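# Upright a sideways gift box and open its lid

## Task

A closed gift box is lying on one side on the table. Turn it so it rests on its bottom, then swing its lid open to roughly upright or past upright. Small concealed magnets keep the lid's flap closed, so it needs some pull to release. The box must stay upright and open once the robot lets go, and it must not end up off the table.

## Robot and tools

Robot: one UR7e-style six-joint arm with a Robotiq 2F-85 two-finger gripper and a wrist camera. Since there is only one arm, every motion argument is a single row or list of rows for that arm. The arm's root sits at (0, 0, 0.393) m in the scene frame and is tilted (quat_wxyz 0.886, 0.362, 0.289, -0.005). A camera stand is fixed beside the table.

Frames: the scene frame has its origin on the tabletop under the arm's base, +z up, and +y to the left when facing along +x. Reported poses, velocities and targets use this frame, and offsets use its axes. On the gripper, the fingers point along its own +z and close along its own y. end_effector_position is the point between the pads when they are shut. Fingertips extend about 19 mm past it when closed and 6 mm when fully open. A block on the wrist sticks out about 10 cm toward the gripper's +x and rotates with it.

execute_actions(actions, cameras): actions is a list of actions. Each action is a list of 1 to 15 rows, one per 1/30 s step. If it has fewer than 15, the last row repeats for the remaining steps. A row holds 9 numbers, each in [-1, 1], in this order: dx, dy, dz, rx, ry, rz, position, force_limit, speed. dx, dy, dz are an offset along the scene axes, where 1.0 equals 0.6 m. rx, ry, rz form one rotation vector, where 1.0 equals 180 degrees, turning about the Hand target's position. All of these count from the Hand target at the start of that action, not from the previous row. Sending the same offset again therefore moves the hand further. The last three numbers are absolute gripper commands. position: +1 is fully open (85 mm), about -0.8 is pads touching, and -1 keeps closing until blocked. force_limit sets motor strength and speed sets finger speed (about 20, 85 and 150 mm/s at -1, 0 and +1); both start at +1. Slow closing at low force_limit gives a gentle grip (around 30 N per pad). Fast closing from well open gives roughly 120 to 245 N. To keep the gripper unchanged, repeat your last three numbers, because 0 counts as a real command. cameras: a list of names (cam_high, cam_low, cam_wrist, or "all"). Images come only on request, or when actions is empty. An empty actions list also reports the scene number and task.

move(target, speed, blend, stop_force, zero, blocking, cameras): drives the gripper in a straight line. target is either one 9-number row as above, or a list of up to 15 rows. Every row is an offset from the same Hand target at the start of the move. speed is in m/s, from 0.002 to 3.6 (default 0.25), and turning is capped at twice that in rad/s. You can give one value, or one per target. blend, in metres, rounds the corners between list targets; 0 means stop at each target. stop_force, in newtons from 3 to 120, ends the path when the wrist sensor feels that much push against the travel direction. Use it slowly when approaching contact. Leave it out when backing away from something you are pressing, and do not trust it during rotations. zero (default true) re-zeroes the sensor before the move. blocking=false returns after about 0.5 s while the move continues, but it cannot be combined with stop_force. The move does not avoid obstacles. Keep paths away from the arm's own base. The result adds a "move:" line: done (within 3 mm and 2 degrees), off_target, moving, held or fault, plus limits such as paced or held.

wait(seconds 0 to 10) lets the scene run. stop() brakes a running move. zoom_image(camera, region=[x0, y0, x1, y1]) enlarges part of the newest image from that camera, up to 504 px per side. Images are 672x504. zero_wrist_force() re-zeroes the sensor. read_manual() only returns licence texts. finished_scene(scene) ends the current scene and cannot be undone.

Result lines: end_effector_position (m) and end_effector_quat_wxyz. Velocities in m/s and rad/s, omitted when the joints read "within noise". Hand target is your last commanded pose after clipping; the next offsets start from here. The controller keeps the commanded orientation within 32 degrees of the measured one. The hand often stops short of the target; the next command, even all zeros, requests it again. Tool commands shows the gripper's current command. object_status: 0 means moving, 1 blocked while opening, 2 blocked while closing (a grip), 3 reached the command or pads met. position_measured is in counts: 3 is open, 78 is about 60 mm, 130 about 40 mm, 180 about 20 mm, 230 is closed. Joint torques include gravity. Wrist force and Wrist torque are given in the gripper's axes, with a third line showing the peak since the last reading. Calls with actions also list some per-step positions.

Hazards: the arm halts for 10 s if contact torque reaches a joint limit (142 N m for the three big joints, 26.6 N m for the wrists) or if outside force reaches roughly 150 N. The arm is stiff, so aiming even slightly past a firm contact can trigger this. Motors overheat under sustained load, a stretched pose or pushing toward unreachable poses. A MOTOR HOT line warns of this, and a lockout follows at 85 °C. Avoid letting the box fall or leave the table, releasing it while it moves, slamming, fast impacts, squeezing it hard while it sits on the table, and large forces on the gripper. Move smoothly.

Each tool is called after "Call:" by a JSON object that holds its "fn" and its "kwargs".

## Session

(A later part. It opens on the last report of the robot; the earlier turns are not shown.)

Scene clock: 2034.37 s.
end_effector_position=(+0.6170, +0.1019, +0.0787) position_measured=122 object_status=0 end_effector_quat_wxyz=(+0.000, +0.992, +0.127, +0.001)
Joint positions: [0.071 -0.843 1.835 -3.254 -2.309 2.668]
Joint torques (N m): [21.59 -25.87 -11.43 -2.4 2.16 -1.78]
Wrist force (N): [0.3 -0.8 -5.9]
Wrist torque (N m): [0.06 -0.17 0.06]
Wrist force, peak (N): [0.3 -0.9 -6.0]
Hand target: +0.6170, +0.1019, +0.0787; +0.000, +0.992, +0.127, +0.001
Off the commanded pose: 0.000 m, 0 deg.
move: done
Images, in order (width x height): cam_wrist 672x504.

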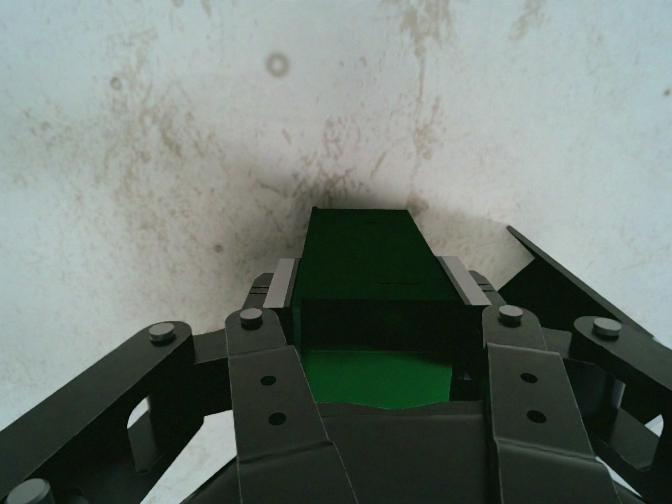

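Call:
{"fn": "move", "kwargs": {"target": [0, 0, 0.06, 0, 0, 0, -1, -1, -1], "speed": 0.08, "cameras": ["all"]}}

Scene clock: 2053.93 s.
end_effector_position=(+0.6170, +0.1019, +0.1146) position_measured=122 object_status=2 end_effector_quat_wxyz=(+0.000, +0.992, +0.127, +0.001)
Joint positions: [0.114 -0.907 1.873 -3.198 -2.336 2.714]
Joint torques (N m): [46.78 -42.2 10.53 -0.57 -2.75 1.58]
Wrist force (N): [0.6 0.0 2.1]
Wrist torque (N m): [0.03 -0.11 -0.17]
Wrist force, peak (N): [0.2 -0.8 -6.1]
Hand target: +0.6170, +0.1019, +0.1147; +0.000, +0.992, +0.127, +0.001
Off the commanded pose: 0.000 m, 0 deg.
move: done

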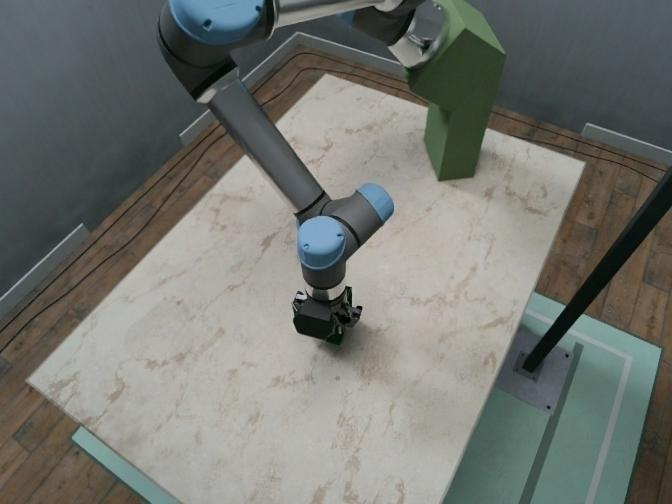

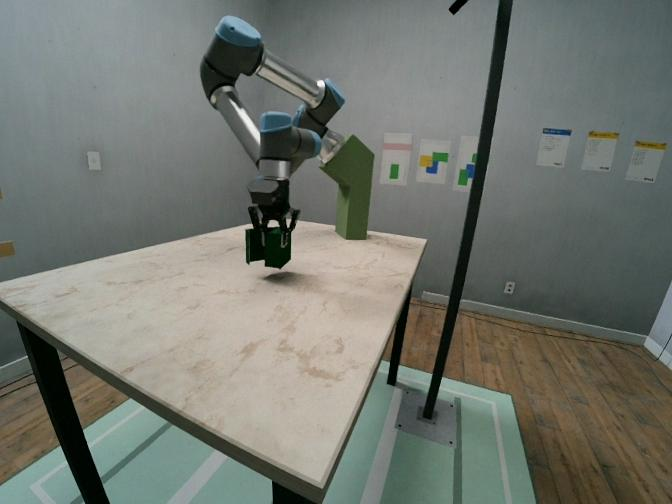

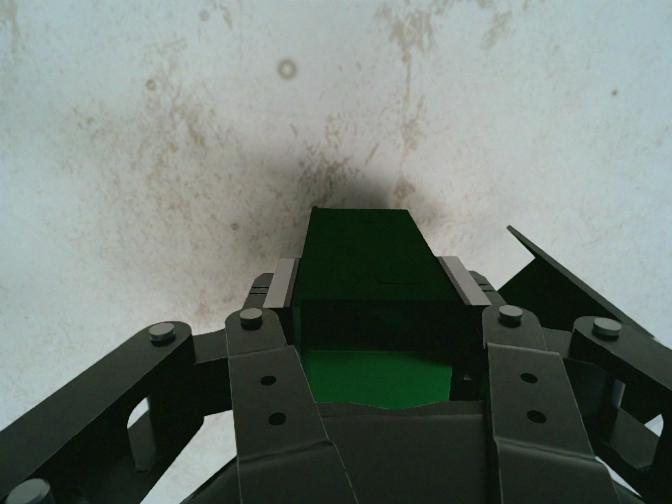

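Call:
{"fn": "move", "kwargs": {"target": [[-0.095, -0.0282, 0.0338, 0, 0, -0.581, -1, -1, -1], [-0.195, -0.0532, 0.0338, -0.3007, 0.2324, -0.5208, -1, -1, -1]], "speed": 0.4, "blend": [0.02, 0], "cameras": ["all"]}}

Scene clock: 2352.33 s.
end_effector_position=(+0.5000, +0.0700, +0.1350) position_measured=122 object_status=2 end_effector_quat_wxyz=(+0.354, +0.612, -0.612, -0.353)
Joint positions: [-0.008 -0.916 1.445 -1.535 -2.111 5.247]
Joint torques (N m): [22.46 -31.85 -15.17 2.55 3.61 1.57]
Wrist force (N): [1.5 -2.1 -0.7]
Wrist torque (N m): [-0.04 -0.26 -0.16]
Wrist force, peak (N): [1.6 -2.9 0.0]
Hand target: +0.5000, +0.0700, +0.1350; +0.354, +0.612, -0.612, -0.353
Off the commanded pose: 0.000 m, 0 deg.
move: done

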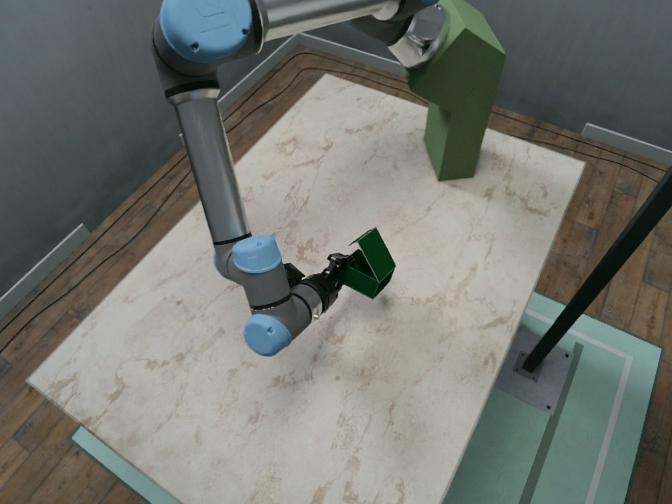

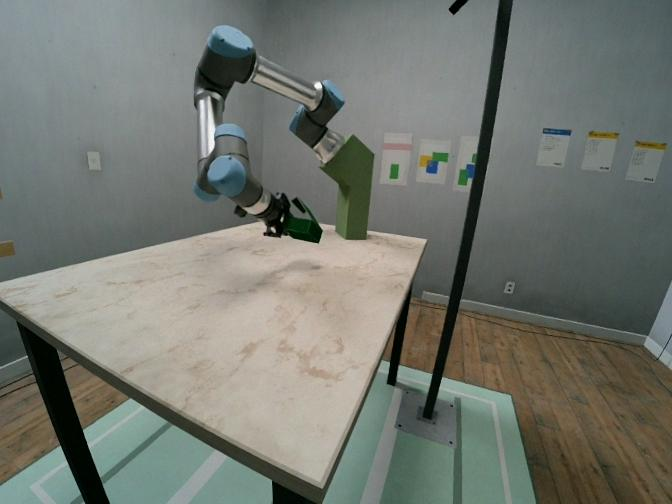

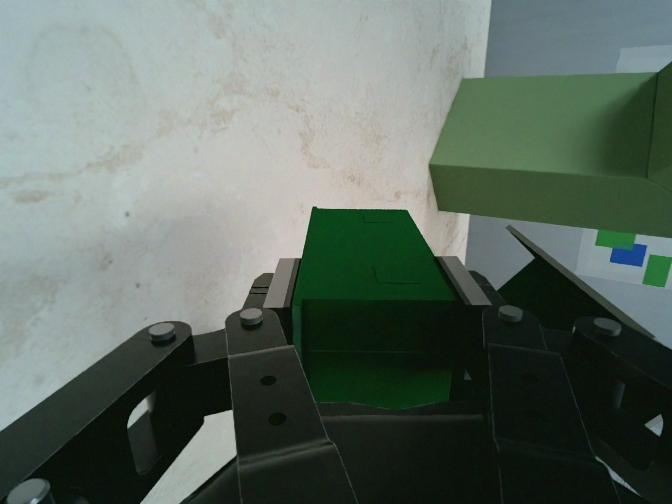

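Call:
{"fn": "zoom_image", "kwargs": {"camera": "cam_high", "region": [300, 200, 430, 320]}}

Call:
{"fn": "move", "kwargs": {"target": [0, 0, -0.1, 0, 0, 0, -1, -1, -1], "speed": 0.1, "cameras": ["all"]}}

Scaled by 3.877 from the camera's 672x504 image, which has a finer 960x720 frame.

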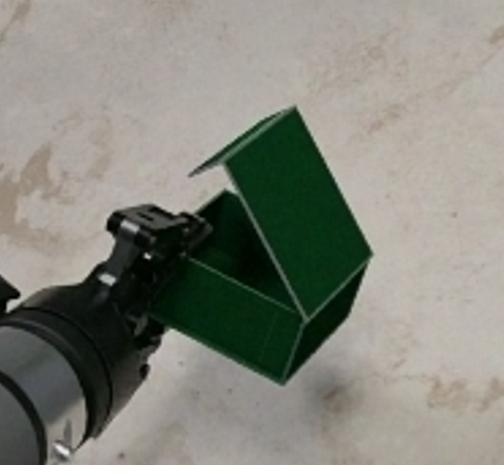

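Scene clock: 2358.50 s.
end_effector_position=(+0.5000, +0.0699, +0.0750) position_measured=122 object_status=2 end_effector_quat_wxyz=(+0.354, +0.612, -0.612, -0.353)
Joint positions: [-0.062 -0.823 1.385 -1.596 -2.139 5.193]
Joint torques (N m): [22.58 -31.52 -15.25 -0.29 -1.65 -1.69]
Wrist force (N): [1.5 -2.4 -0.5]
Wrist torque (N m): [-0.07 -0.27 0.01]
Wrist force, peak (N): [1.6 -3.5 0.3]
Hand target: +0.5000, +0.0700, +0.0750; +0.354, +0.612, -0.612, -0.353
Off the commanded pose: 0.000 m, 0 deg.
move: done

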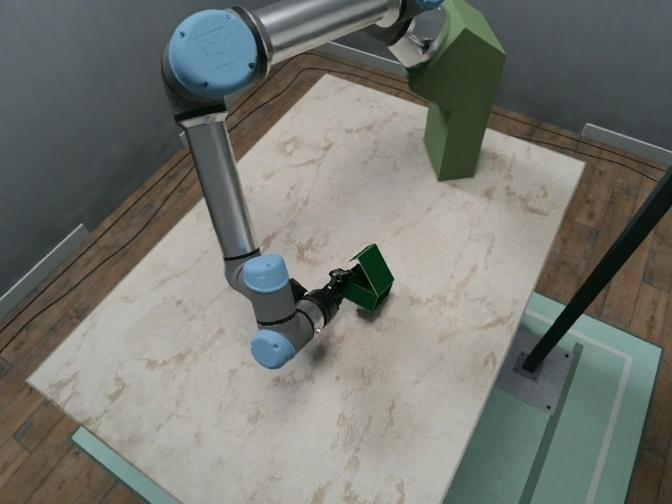

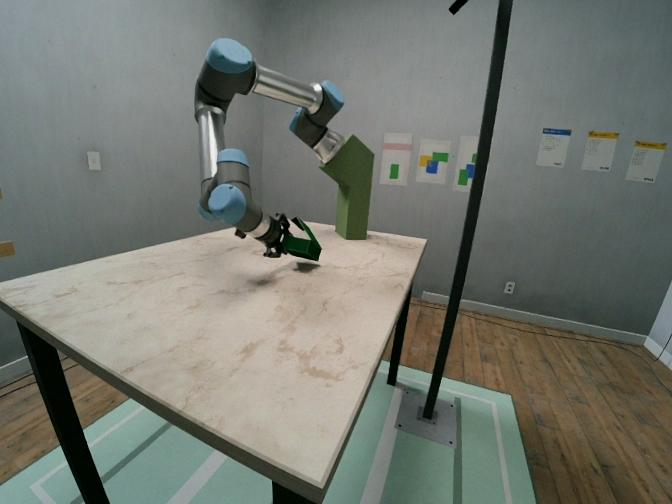

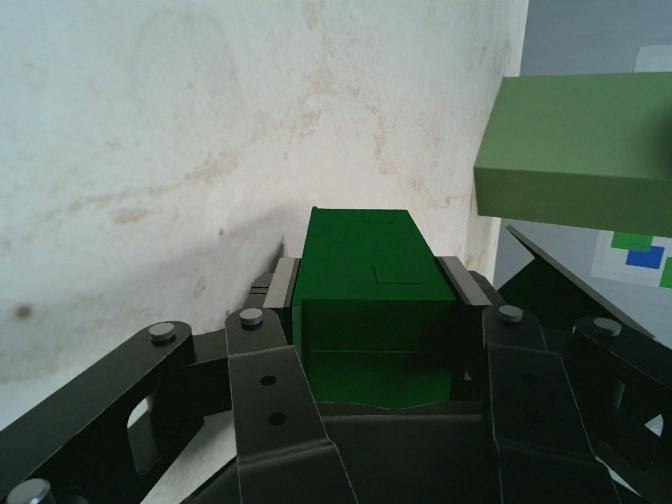

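Call:
{"fn": "move", "kwargs": {"target": [0, 0, -0.045, 0, 0, 0, -1, -1, -1], "speed": 0.008, "stop_force": 3, "cameras": ["cam_low", "cam_wrist"]}}

Scene clock: 2372.53 s.
end_effector_position=(+0.5000, +0.0700, +0.0571) position_measured=122 object_status=2 end_effector_quat_wxyz=(+0.354, +0.612, -0.612, -0.353)
Joint positions: [-0.077 -0.793 1.362 -1.611 -2.147 5.178]
Joint torques (N m): [48.81 -49.15 8.02 2.06 3.18 1.21]
Wrist force (N): [1.4 -0.8 -1.1]
Wrist torque (N m): [-0.16 -0.29 -0.01]
Wrist force, peak (N): [2.2 1.6 -3.3]
Hand target: +0.5000, +0.0700, +0.0571; +0.354, +0.612, -0.612, -0.353 (not the last commanded pose)
Off the commanded pose: 0.009 m, 0 deg.
move: contact
Images, in order (width x height): cam_low 672x504, cam_wrist 672x504.

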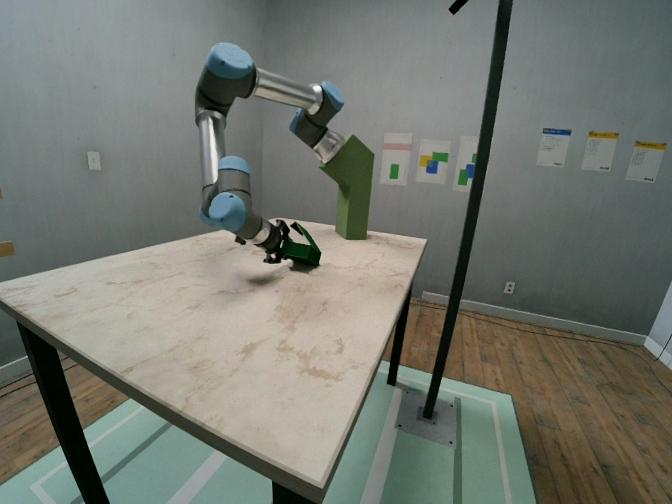

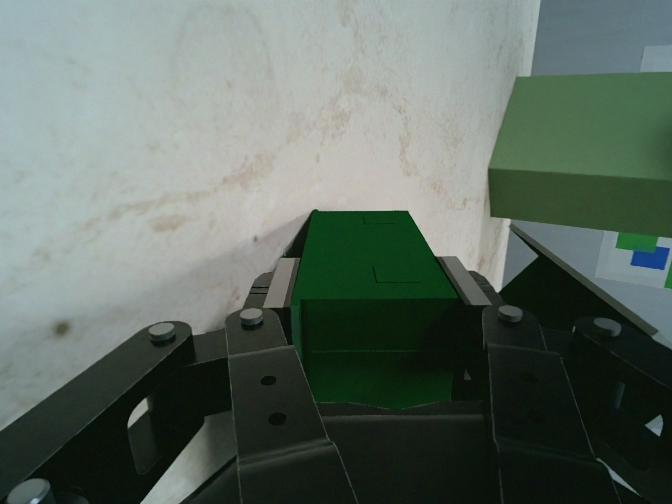

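Call:
{"fn": "move", "kwargs": {"target": [0, 0, 0, 0, 0, 0, 0.35, -1, -1], "speed": 0.05}}

Call:
{"fn": "move", "kwargs": {"target": [0, 0, -0.0235, 0, 0.0111, 0, 0.35, -1, -1], "speed": 0.02, "cameras": ["all"]}}

Scene clock: 2606.23 s.
end_effector_position=(+0.5000, +0.0700, +0.0571) position_measured=85 object_status=0 end_effector_quat_wxyz=(+0.354, +0.612, -0.612, -0.353)
Joint positions: [-0.077 -0.793 1.362 -1.611 -2.147 5.178]
Joint torques (N m): [49.06 -48.41 7.9 2.14 3.2 1.21]
Wrist force (N): [1.6 -1.9 -0.9]
Wrist torque (N m): [-0.11 -0.29 -0.03]
Wrist force, peak (N): [1.7 -2.1 -0.9]
Hand target: +0.5000, +0.0700, +0.0571; +0.354, +0.612, -0.612, -0.353
Off the commanded pose: 0.000 m, 0 deg.
move: done

Scene clock: 2607.47 s.
end_effector_position=(+0.5000, +0.0700, +0.0430) position_measured=85 object_status=3 end_effector_quat_wxyz=(+0.365, +0.606, -0.606, -0.363)
Joint positions: [-0.093 -0.752 1.306 -1.569 -2.14 5.181]
Joint torques (N m): [23.33 -33.21 -13.23 2.42 3.51 1.58]
Wrist force (N): [1.4 -2.3 -0.9]
Wrist torque (N m): [-0.15 -0.26 -0.15]
Wrist force, peak (N): [1.4 -2.5 -0.8]
Hand target: +0.5000, +0.0700, +0.0430; +0.365, +0.606, -0.606, -0.364
Off the commanded pose: 0.000 m, 0 deg.
move: done

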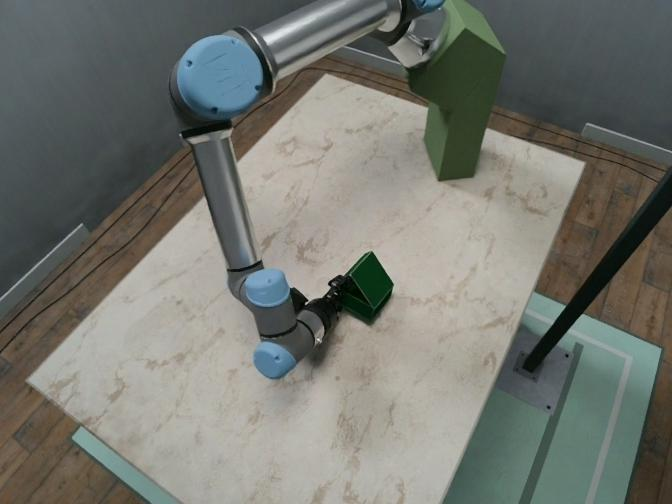

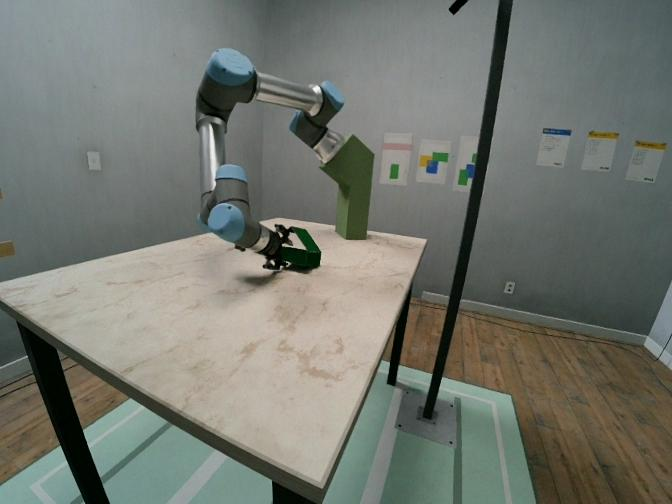

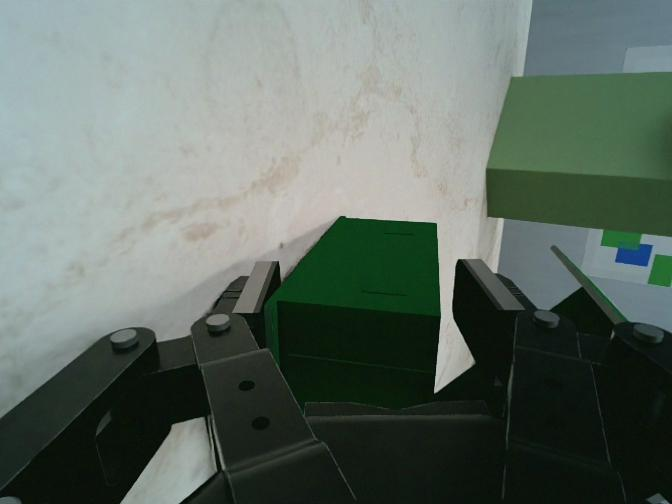

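Call:
{"fn": "move", "kwargs": {"target": [0.125, 0, -0.0017, 0, 0, 0, 0.35, -1, -1], "speed": 0.03, "cameras": ["all"]}}

Scene clock: 2618.87 s.
end_effector_position=(+0.5750, +0.0700, +0.0420) position_measured=85 object_status=3 end_effector_quat_wxyz=(+0.365, +0.606, -0.606, -0.364)
Joint positions: [-0.066 -0.642 0.985 -1.343 -2.125 5.209]
Joint torques (N m): [53.16 -35.4 -19.81 2.55 3.42 1.62]
Wrist force (N): [1.4 -2.1 -0.8]
Wrist torque (N m): [-0.16 -0.25 -0.14]
Wrist force, peak (N): [1.5 -2.4 -0.8]
Hand target: +0.5750, +0.0700, +0.0420; +0.365, +0.606, -0.606, -0.364
Off the commanded pose: 0.000 m, 0 deg.
move: done

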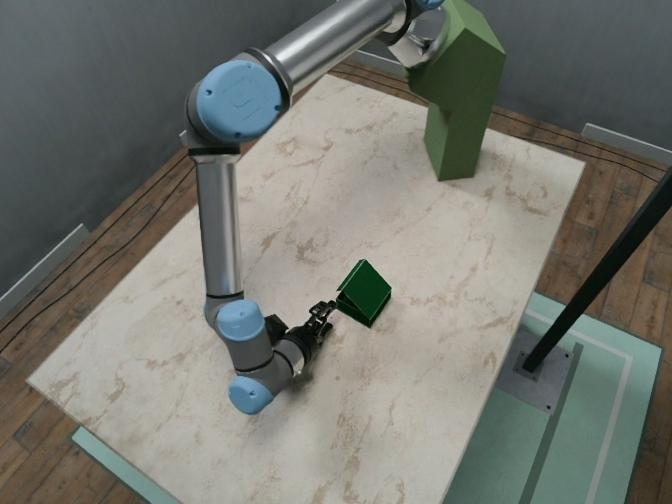

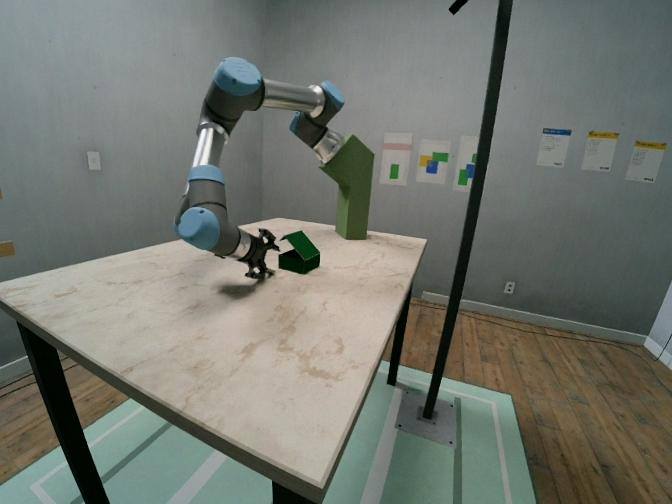

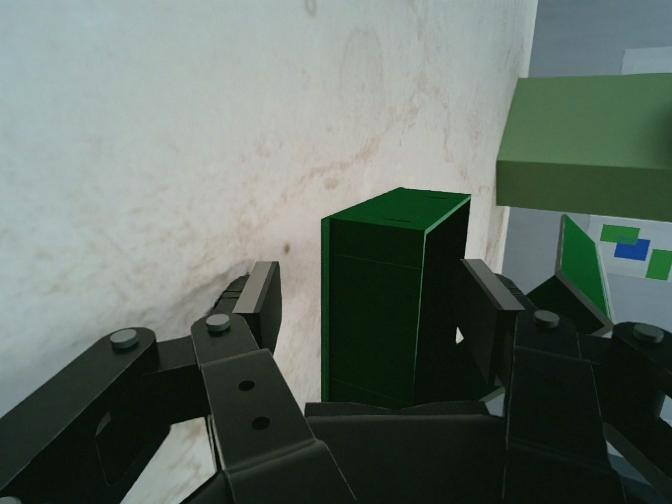

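Call:
{"fn": "move", "kwargs": {"target": [[0.0417, -0.0667, 0.2967, 0, 0, 0, -1, -1, 0], [-0.1375, -0.1667, 0.33, 0.4738, -0.473, 0.3188, -1, -1, 0]], "speed": [0.25, 0.45], "blend": [0.03, 0], "cameras": ["all"]}}

Scene clock: 2808.03 s.
end_effector_position=(+0.4925, -0.0301, +0.2400) position_measured=232 object_status=3 end_effector_quat_wxyz=(-0.423, +0.906, +0.000, +0.000)
Joint positions: [-0.521 -1.775 2.345 -2.521 -1.185 2.432]
Joint torques (N m): [1.2 -23.82 -15.04 0.32 3.95 -1.73]
Wrist force (N): [0.6 0.1 1.4]
Wrist torque (N m): [-0.04 -0.14 0.11]
Wrist force, peak (N): [1.3 -3.5 0.1]
Hand target: +0.4925, -0.0301, +0.2400; -0.423, +0.906, +0.000, +0.000
Off the commanded pose: 0.000 m, 0 deg.
move: done

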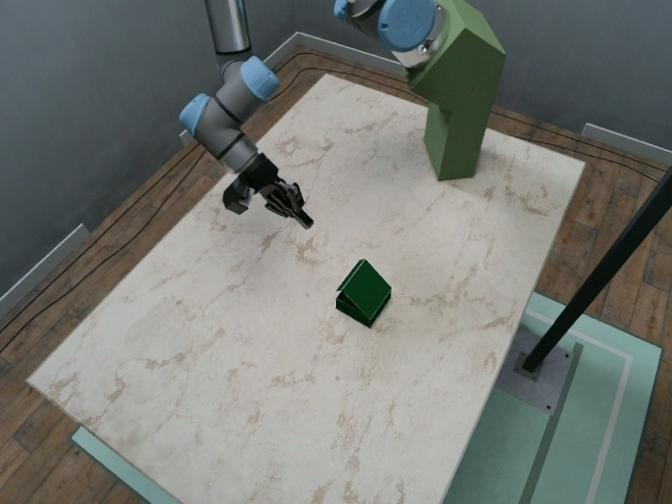

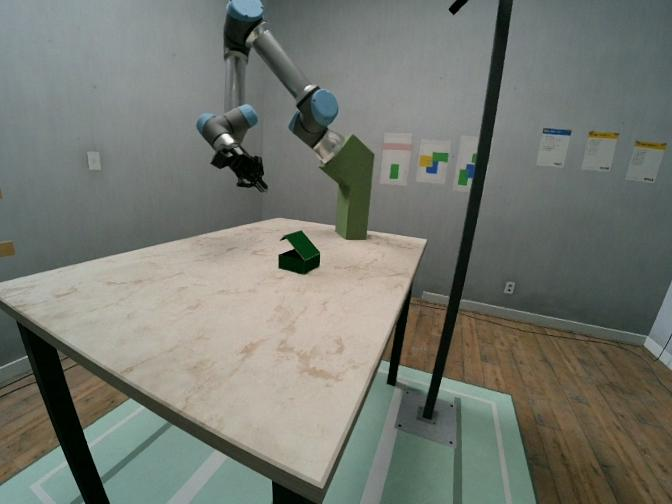

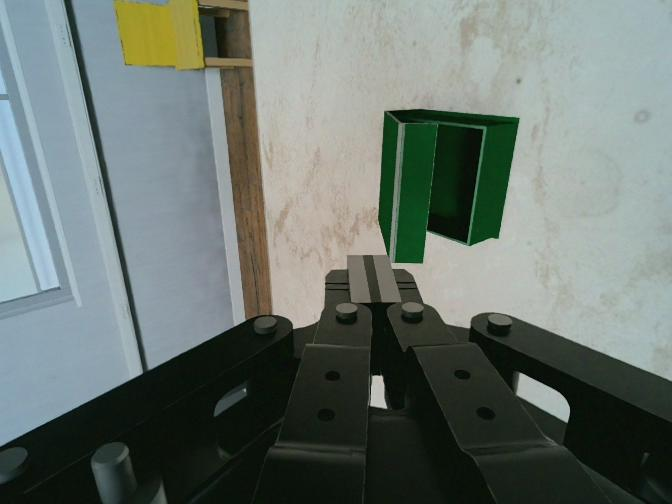

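Call:
{"fn": "zoom_image", "kwargs": {"camera": "cam_wrist", "region": [360, 90, 540, 280]}}

Scaled by 2.653 from the camera's 672x504 image, which has a finer 960x720 frame.

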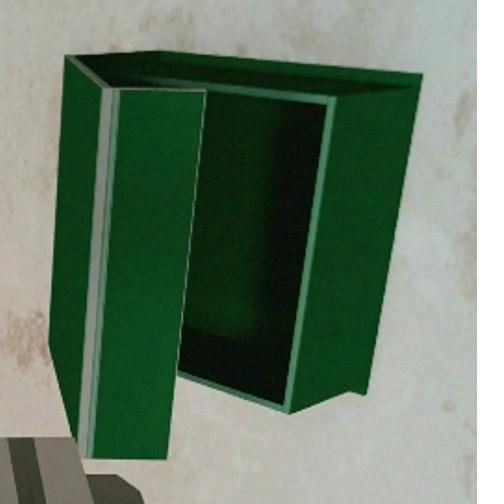

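Call:
{"fn": "move", "kwargs": {"target": [-0.0062, 0.0825, -0.2342, 0, 0, -0.0111, -1, -1, 0], "speed": 0.2, "cameras": ["cam_wrist", "cam_low"]}}

Call:
{"fn": "zoom_image", "kwargs": {"camera": "cam_wrist", "region": [250, 20, 550, 300]}}

Scene clock: 2853.80 s.
end_effector_position=(+0.4888, +0.0194, +0.0995) position_measured=232 object_status=3 end_effector_quat_wxyz=(-0.423, +0.906, -0.016, +0.007)
Joint positions: [-0.548 -1.304 2.277 -2.935 -1.157 2.436]
Joint torques (N m): [31.12 -27.82 -6.16 -2.49 3.15 1.39]
Wrist force (N): [0.6 0.3 1.5]
Wrist torque (N m): [-0.02 -0.08 -0.04]
Wrist force, peak (N): [0.3 1.1 3.2]
Hand target: +0.4888, +0.0194, +0.0995; -0.423, +0.906, -0.016, +0.007
Off the commanded pose: 0.000 m, 0 deg.
move: done
Images, in order (width x height): cam_low 672x504, cam_wrist 672x504.

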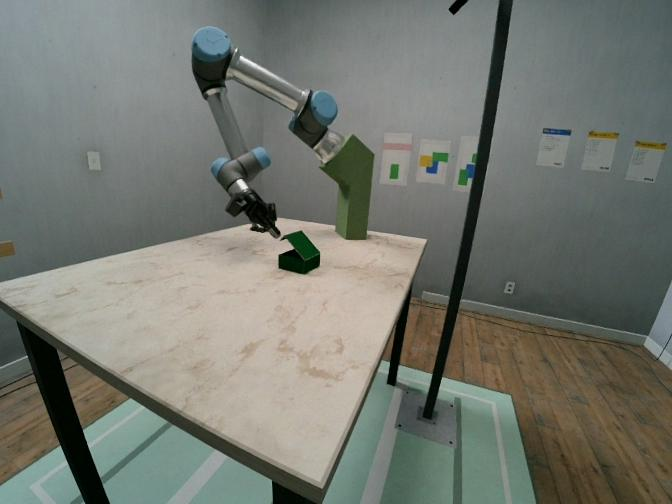

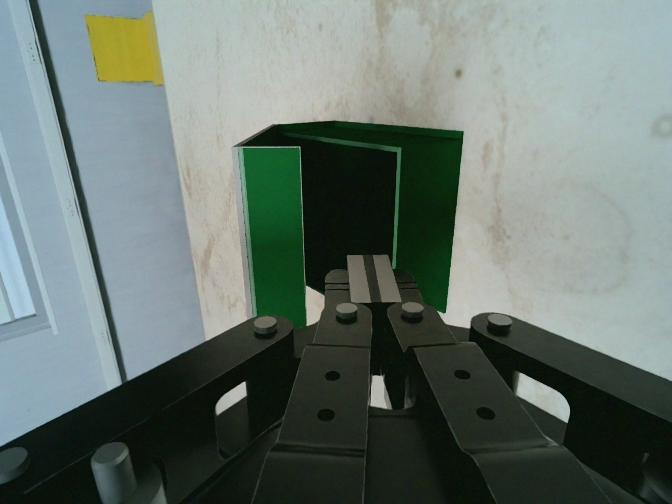

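Scaled by 1.680 from the camera's 672x504 image, which has a finer 960x720 frame.

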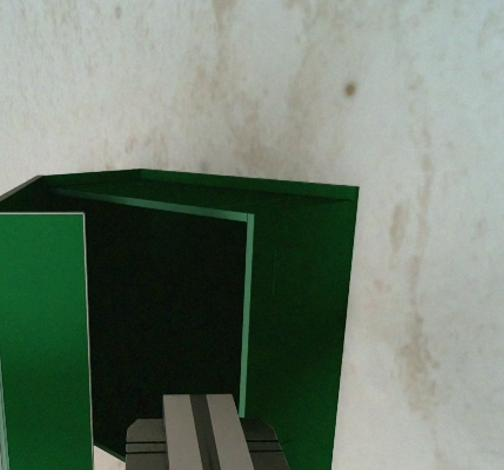

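Call:
{"fn": "move", "kwargs": {"target": [0.0028, 0.0783, -0.0623, 0, 0, 0, -1, -1, 0], "speed": 0.06, "cameras": ["cam_wrist"]}}

Call:
{"fn": "move", "kwargs": {"target": [0.0006, 0.0166, 0.0187, 0, 0, 0, -0.216, -1, -1], "speed": 0.01, "cameras": ["cam_wrist", "cam_low", "cam_high"]}}

Scene clock: 2885.40 s.
end_effector_position=(+0.4905, +0.0664, +0.0621) position_measured=232 object_status=3 end_effector_quat_wxyz=(-0.423, +0.906, -0.016, +0.007)
Joint positions: [-0.492 -1.122 2.224 -3.086 -1.179 2.492]
Joint torques (N m): [33.59 -27.31 -3.54 -2.85 -1.28 1.56]
Wrist force (N): [1.2 0.4 1.5]
Wrist torque (N m): [0.00 -0.20 -0.05]
Wrist force, peak (N): [0.6 0.2 2.1]
Hand target: +0.4905, +0.0664, +0.0621; -0.423, +0.906, -0.016, +0.007
Off the commanded pose: 0.000 m, 0 deg.
move: done
Images, in order (width x height): cam_wrist 672x504.

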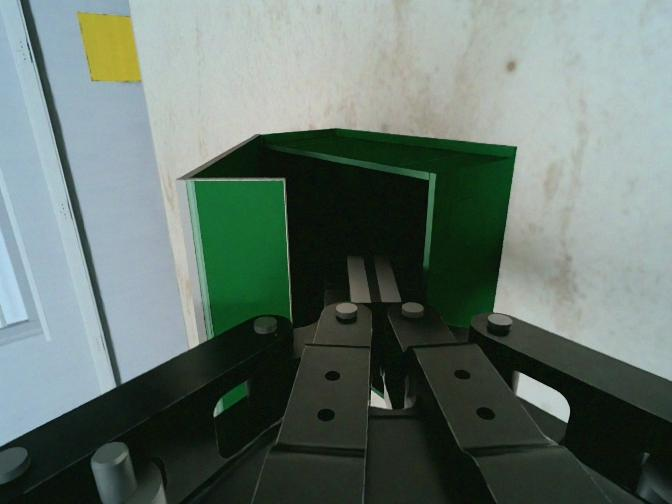

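Scene clock: 2887.13 s.
end_effector_position=(+0.4909, +0.0763, +0.0732) position_measured=156 object_status=3 end_effector_quat_wxyz=(-0.423, +0.906, -0.016, +0.007)
Joint positions: [-0.467 -1.128 2.241 -3.106 -1.189 2.516]
Joint torques (N m): [33.4 -42.66 18.94 -2.69 -1.17 1.42]
Wrist force (N): [1.0 0.5 1.4]
Wrist torque (N m): [-0.02 -0.17 -0.05]
Wrist force, peak (N): [1.0 0.7 1.7]
Hand target: +0.4909, +0.0764, +0.0733; -0.423, +0.906, -0.016, +0.007
Off the commanded pose: 0.000 m, 0 deg.
move: done

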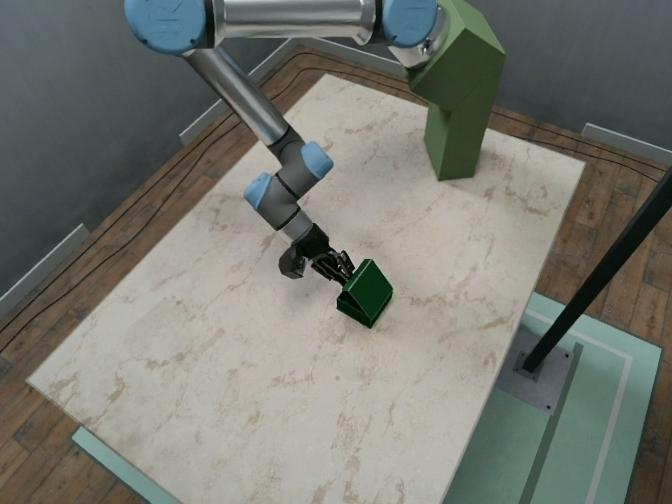

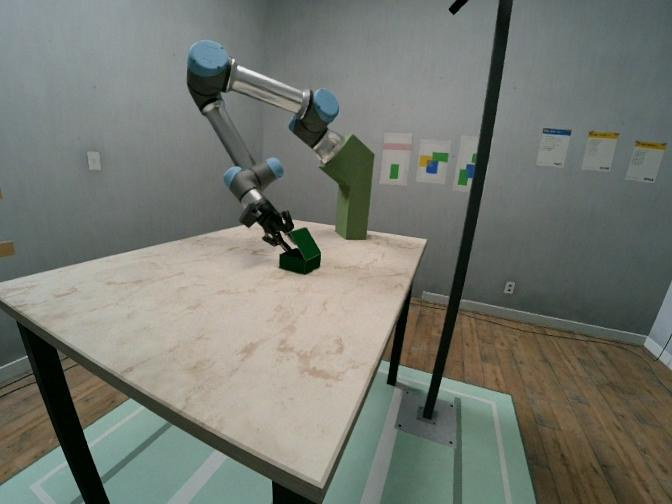

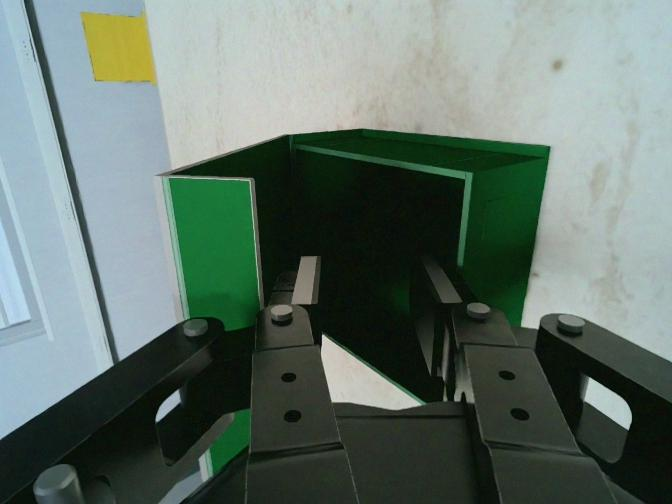

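Call:
{"fn": "move", "kwargs": {"target": [0.0008, 0.0219, 0.0142, 0, 0, 0, 0.39, -1, -1], "speed": 0.0105, "cameras": ["cam_wrist", "cam_low", "cam_high"]}}

Scene clock: 2898.67 s.
end_effector_position=(+0.4913, +0.0895, +0.0818) position_measured=80 object_status=3 end_effector_quat_wxyz=(-0.423, +0.906, -0.016, +0.007)
Joint positions: [-0.437 -1.121 2.251 -3.134 -1.201 2.545]
Joint torques (N m): [34.94 -25.6 19.79 -2.47 -1.19 1.3]
Wrist force (N): [0.9 0.7 1.6]
Wrist torque (N m): [0.00 -0.16 -0.06]
Wrist force, peak (N): [0.9 0.7 1.9]
Hand target: +0.4913, +0.0895, +0.0818; -0.423, +0.906, -0.016, +0.007
Off the commanded pose: 0.000 m, 0 deg.
move: done

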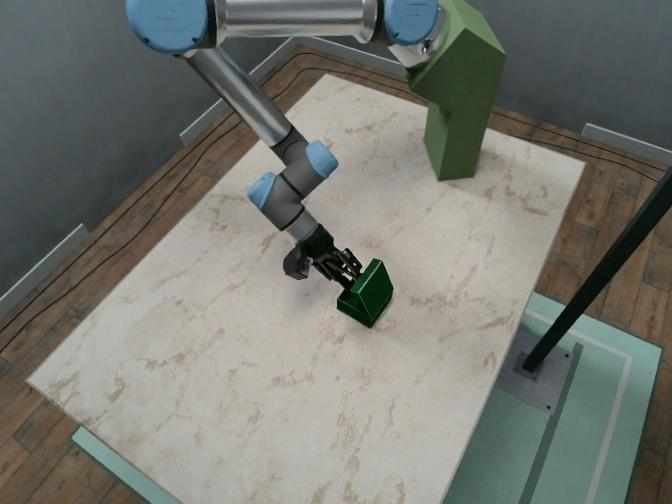

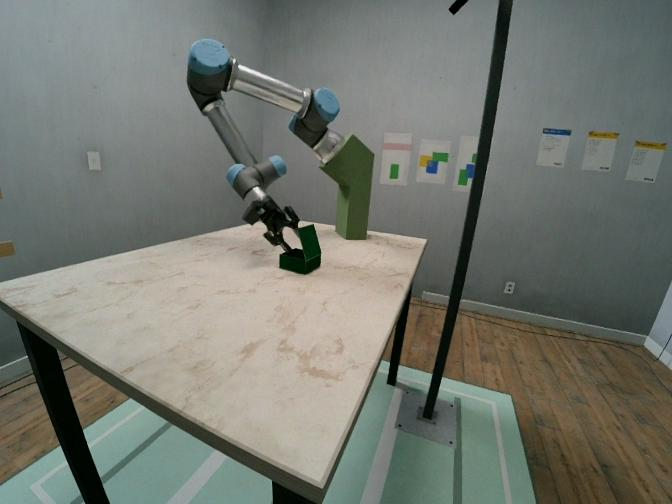

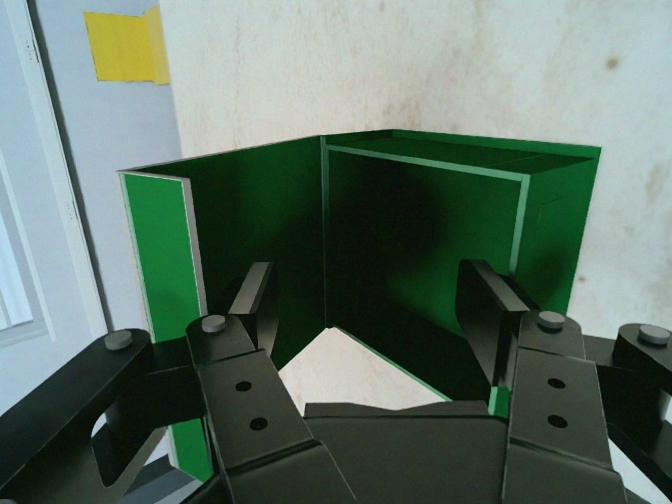

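Call:
{"fn": "move", "kwargs": {"target": [0.0009, 0.0236, 0.0074, 0, 0, 0, 1, -1, -1], "speed": 0.0118, "cameras": ["cam_wrist", "cam_low"]}}

Call:
{"fn": "move", "kwargs": {"target": [0.0008, 0.0224, 0.0138, 0, 0, 0, 1, -1, -1], "speed": 0.012, "cameras": ["cam_wrist", "cam_low", "cam_high"]}}

Scene clock: 2927.17 s.
end_effector_position=(+0.4919, +0.1037, +0.0863) position_measured=3 object_status=0 end_effector_quat_wxyz=(-0.423, +0.906, -0.016, +0.007)
Joint positions: [-0.408 -1.102 2.254 -3.166 -1.214 2.573]
Joint torques (N m): [34.57 -25.33 19.22 -2.64 -1.15 1.34]
Wrist force (N): [1.0 0.6 1.2]
Wrist torque (N m): [0.02 -0.16 -0.05]
Wrist force, peak (N): [0.9 0.9 1.9]
Hand target: +0.4919, +0.1037, +0.0863; -0.423, +0.906, -0.016, +0.007
Off the commanded pose: 0.000 m, 0 deg.
move: done
Images, in order (width x height): cam_low 672x504, cam_wrist 672x504.

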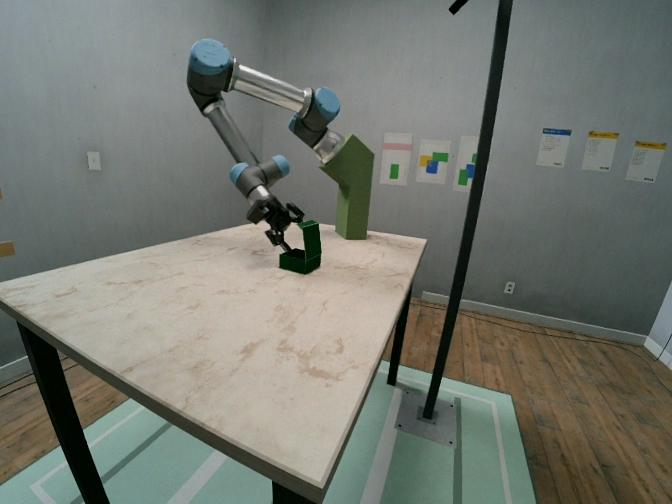

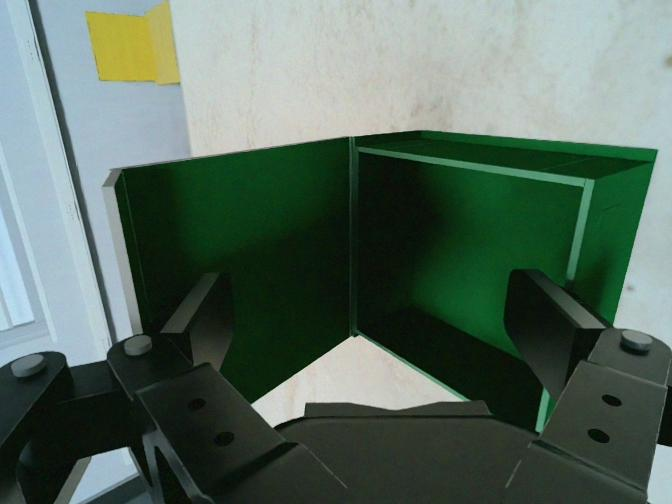

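Scene clock: 2928.73 s.
end_effector_position=(+0.4924, +0.1170, +0.0945) position_measured=3 object_status=3 end_effector_quat_wxyz=(-0.423, +0.906, -0.016, +0.007)
Joint positions: [-0.378 -1.092 2.261 -3.193 -1.227 2.603]
Joint torques (N m): [35.94 -24.51 19.12 -2.83 -1.1 1.53]
Wrist force (N): [0.8 0.6 1.4]
Wrist torque (N m): [0.02 -0.13 -0.05]
Wrist force, peak (N): [1.2 0.7 1.3]
Hand target: +0.4924, +0.1171, +0.0945; -0.423, +0.906, -0.016, +0.007
Off the commanded pose: 0.000 m, 0 deg.
move: done

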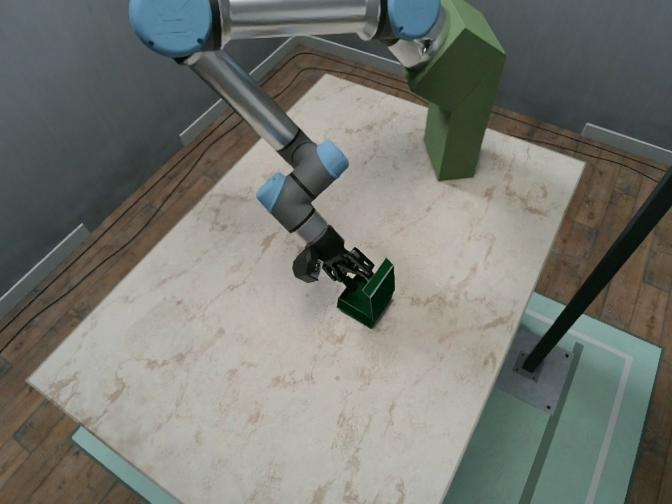

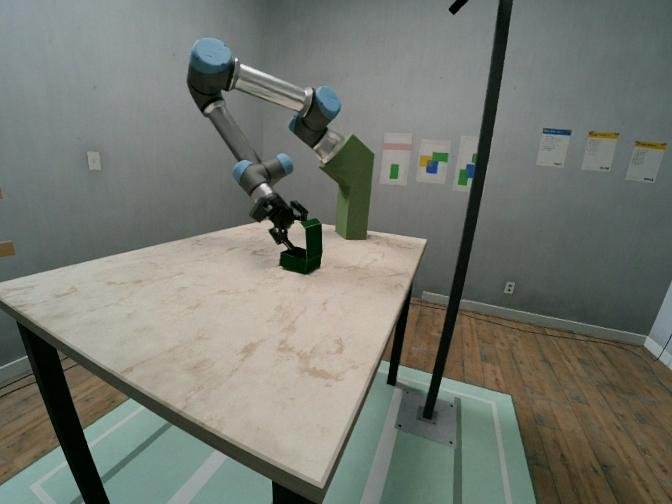

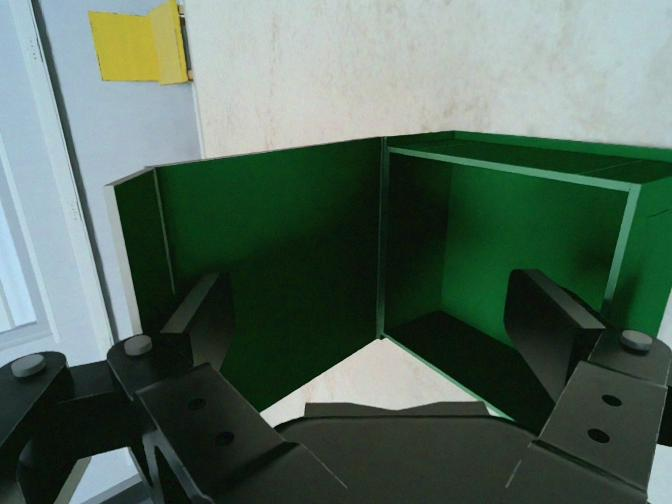

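Call:
{"fn": "zoom_image", "kwargs": {"camera": "cam_low", "region": [250, 190, 350, 290]}}

Call:
{"fn": "zoom_image", "kwargs": {"camera": "cam_high", "region": [310, 230, 430, 350]}}

Scaled by 5.040 from the camera's 672x504 image, which has a finer 960x720 frame.

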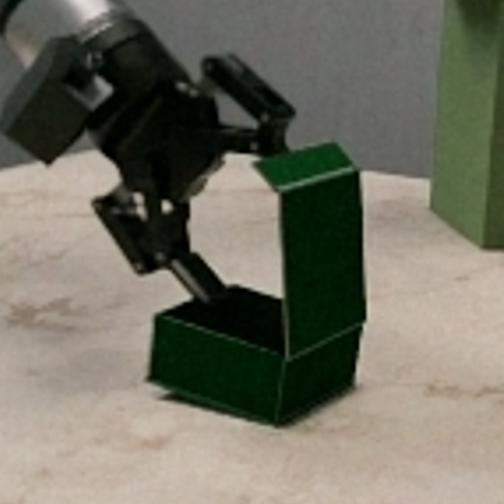

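Scaled by 4.200 from the camera's 672x504 image, which has a finer 960x720 frame.

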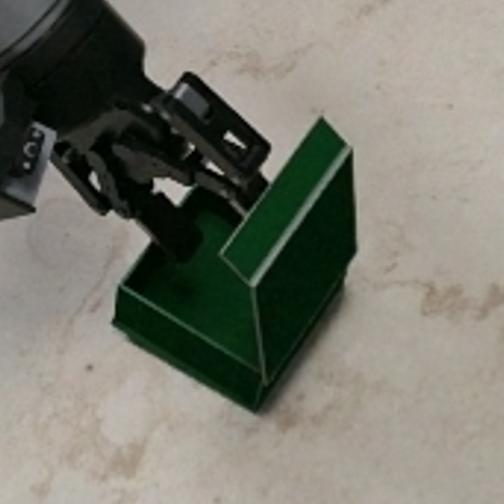

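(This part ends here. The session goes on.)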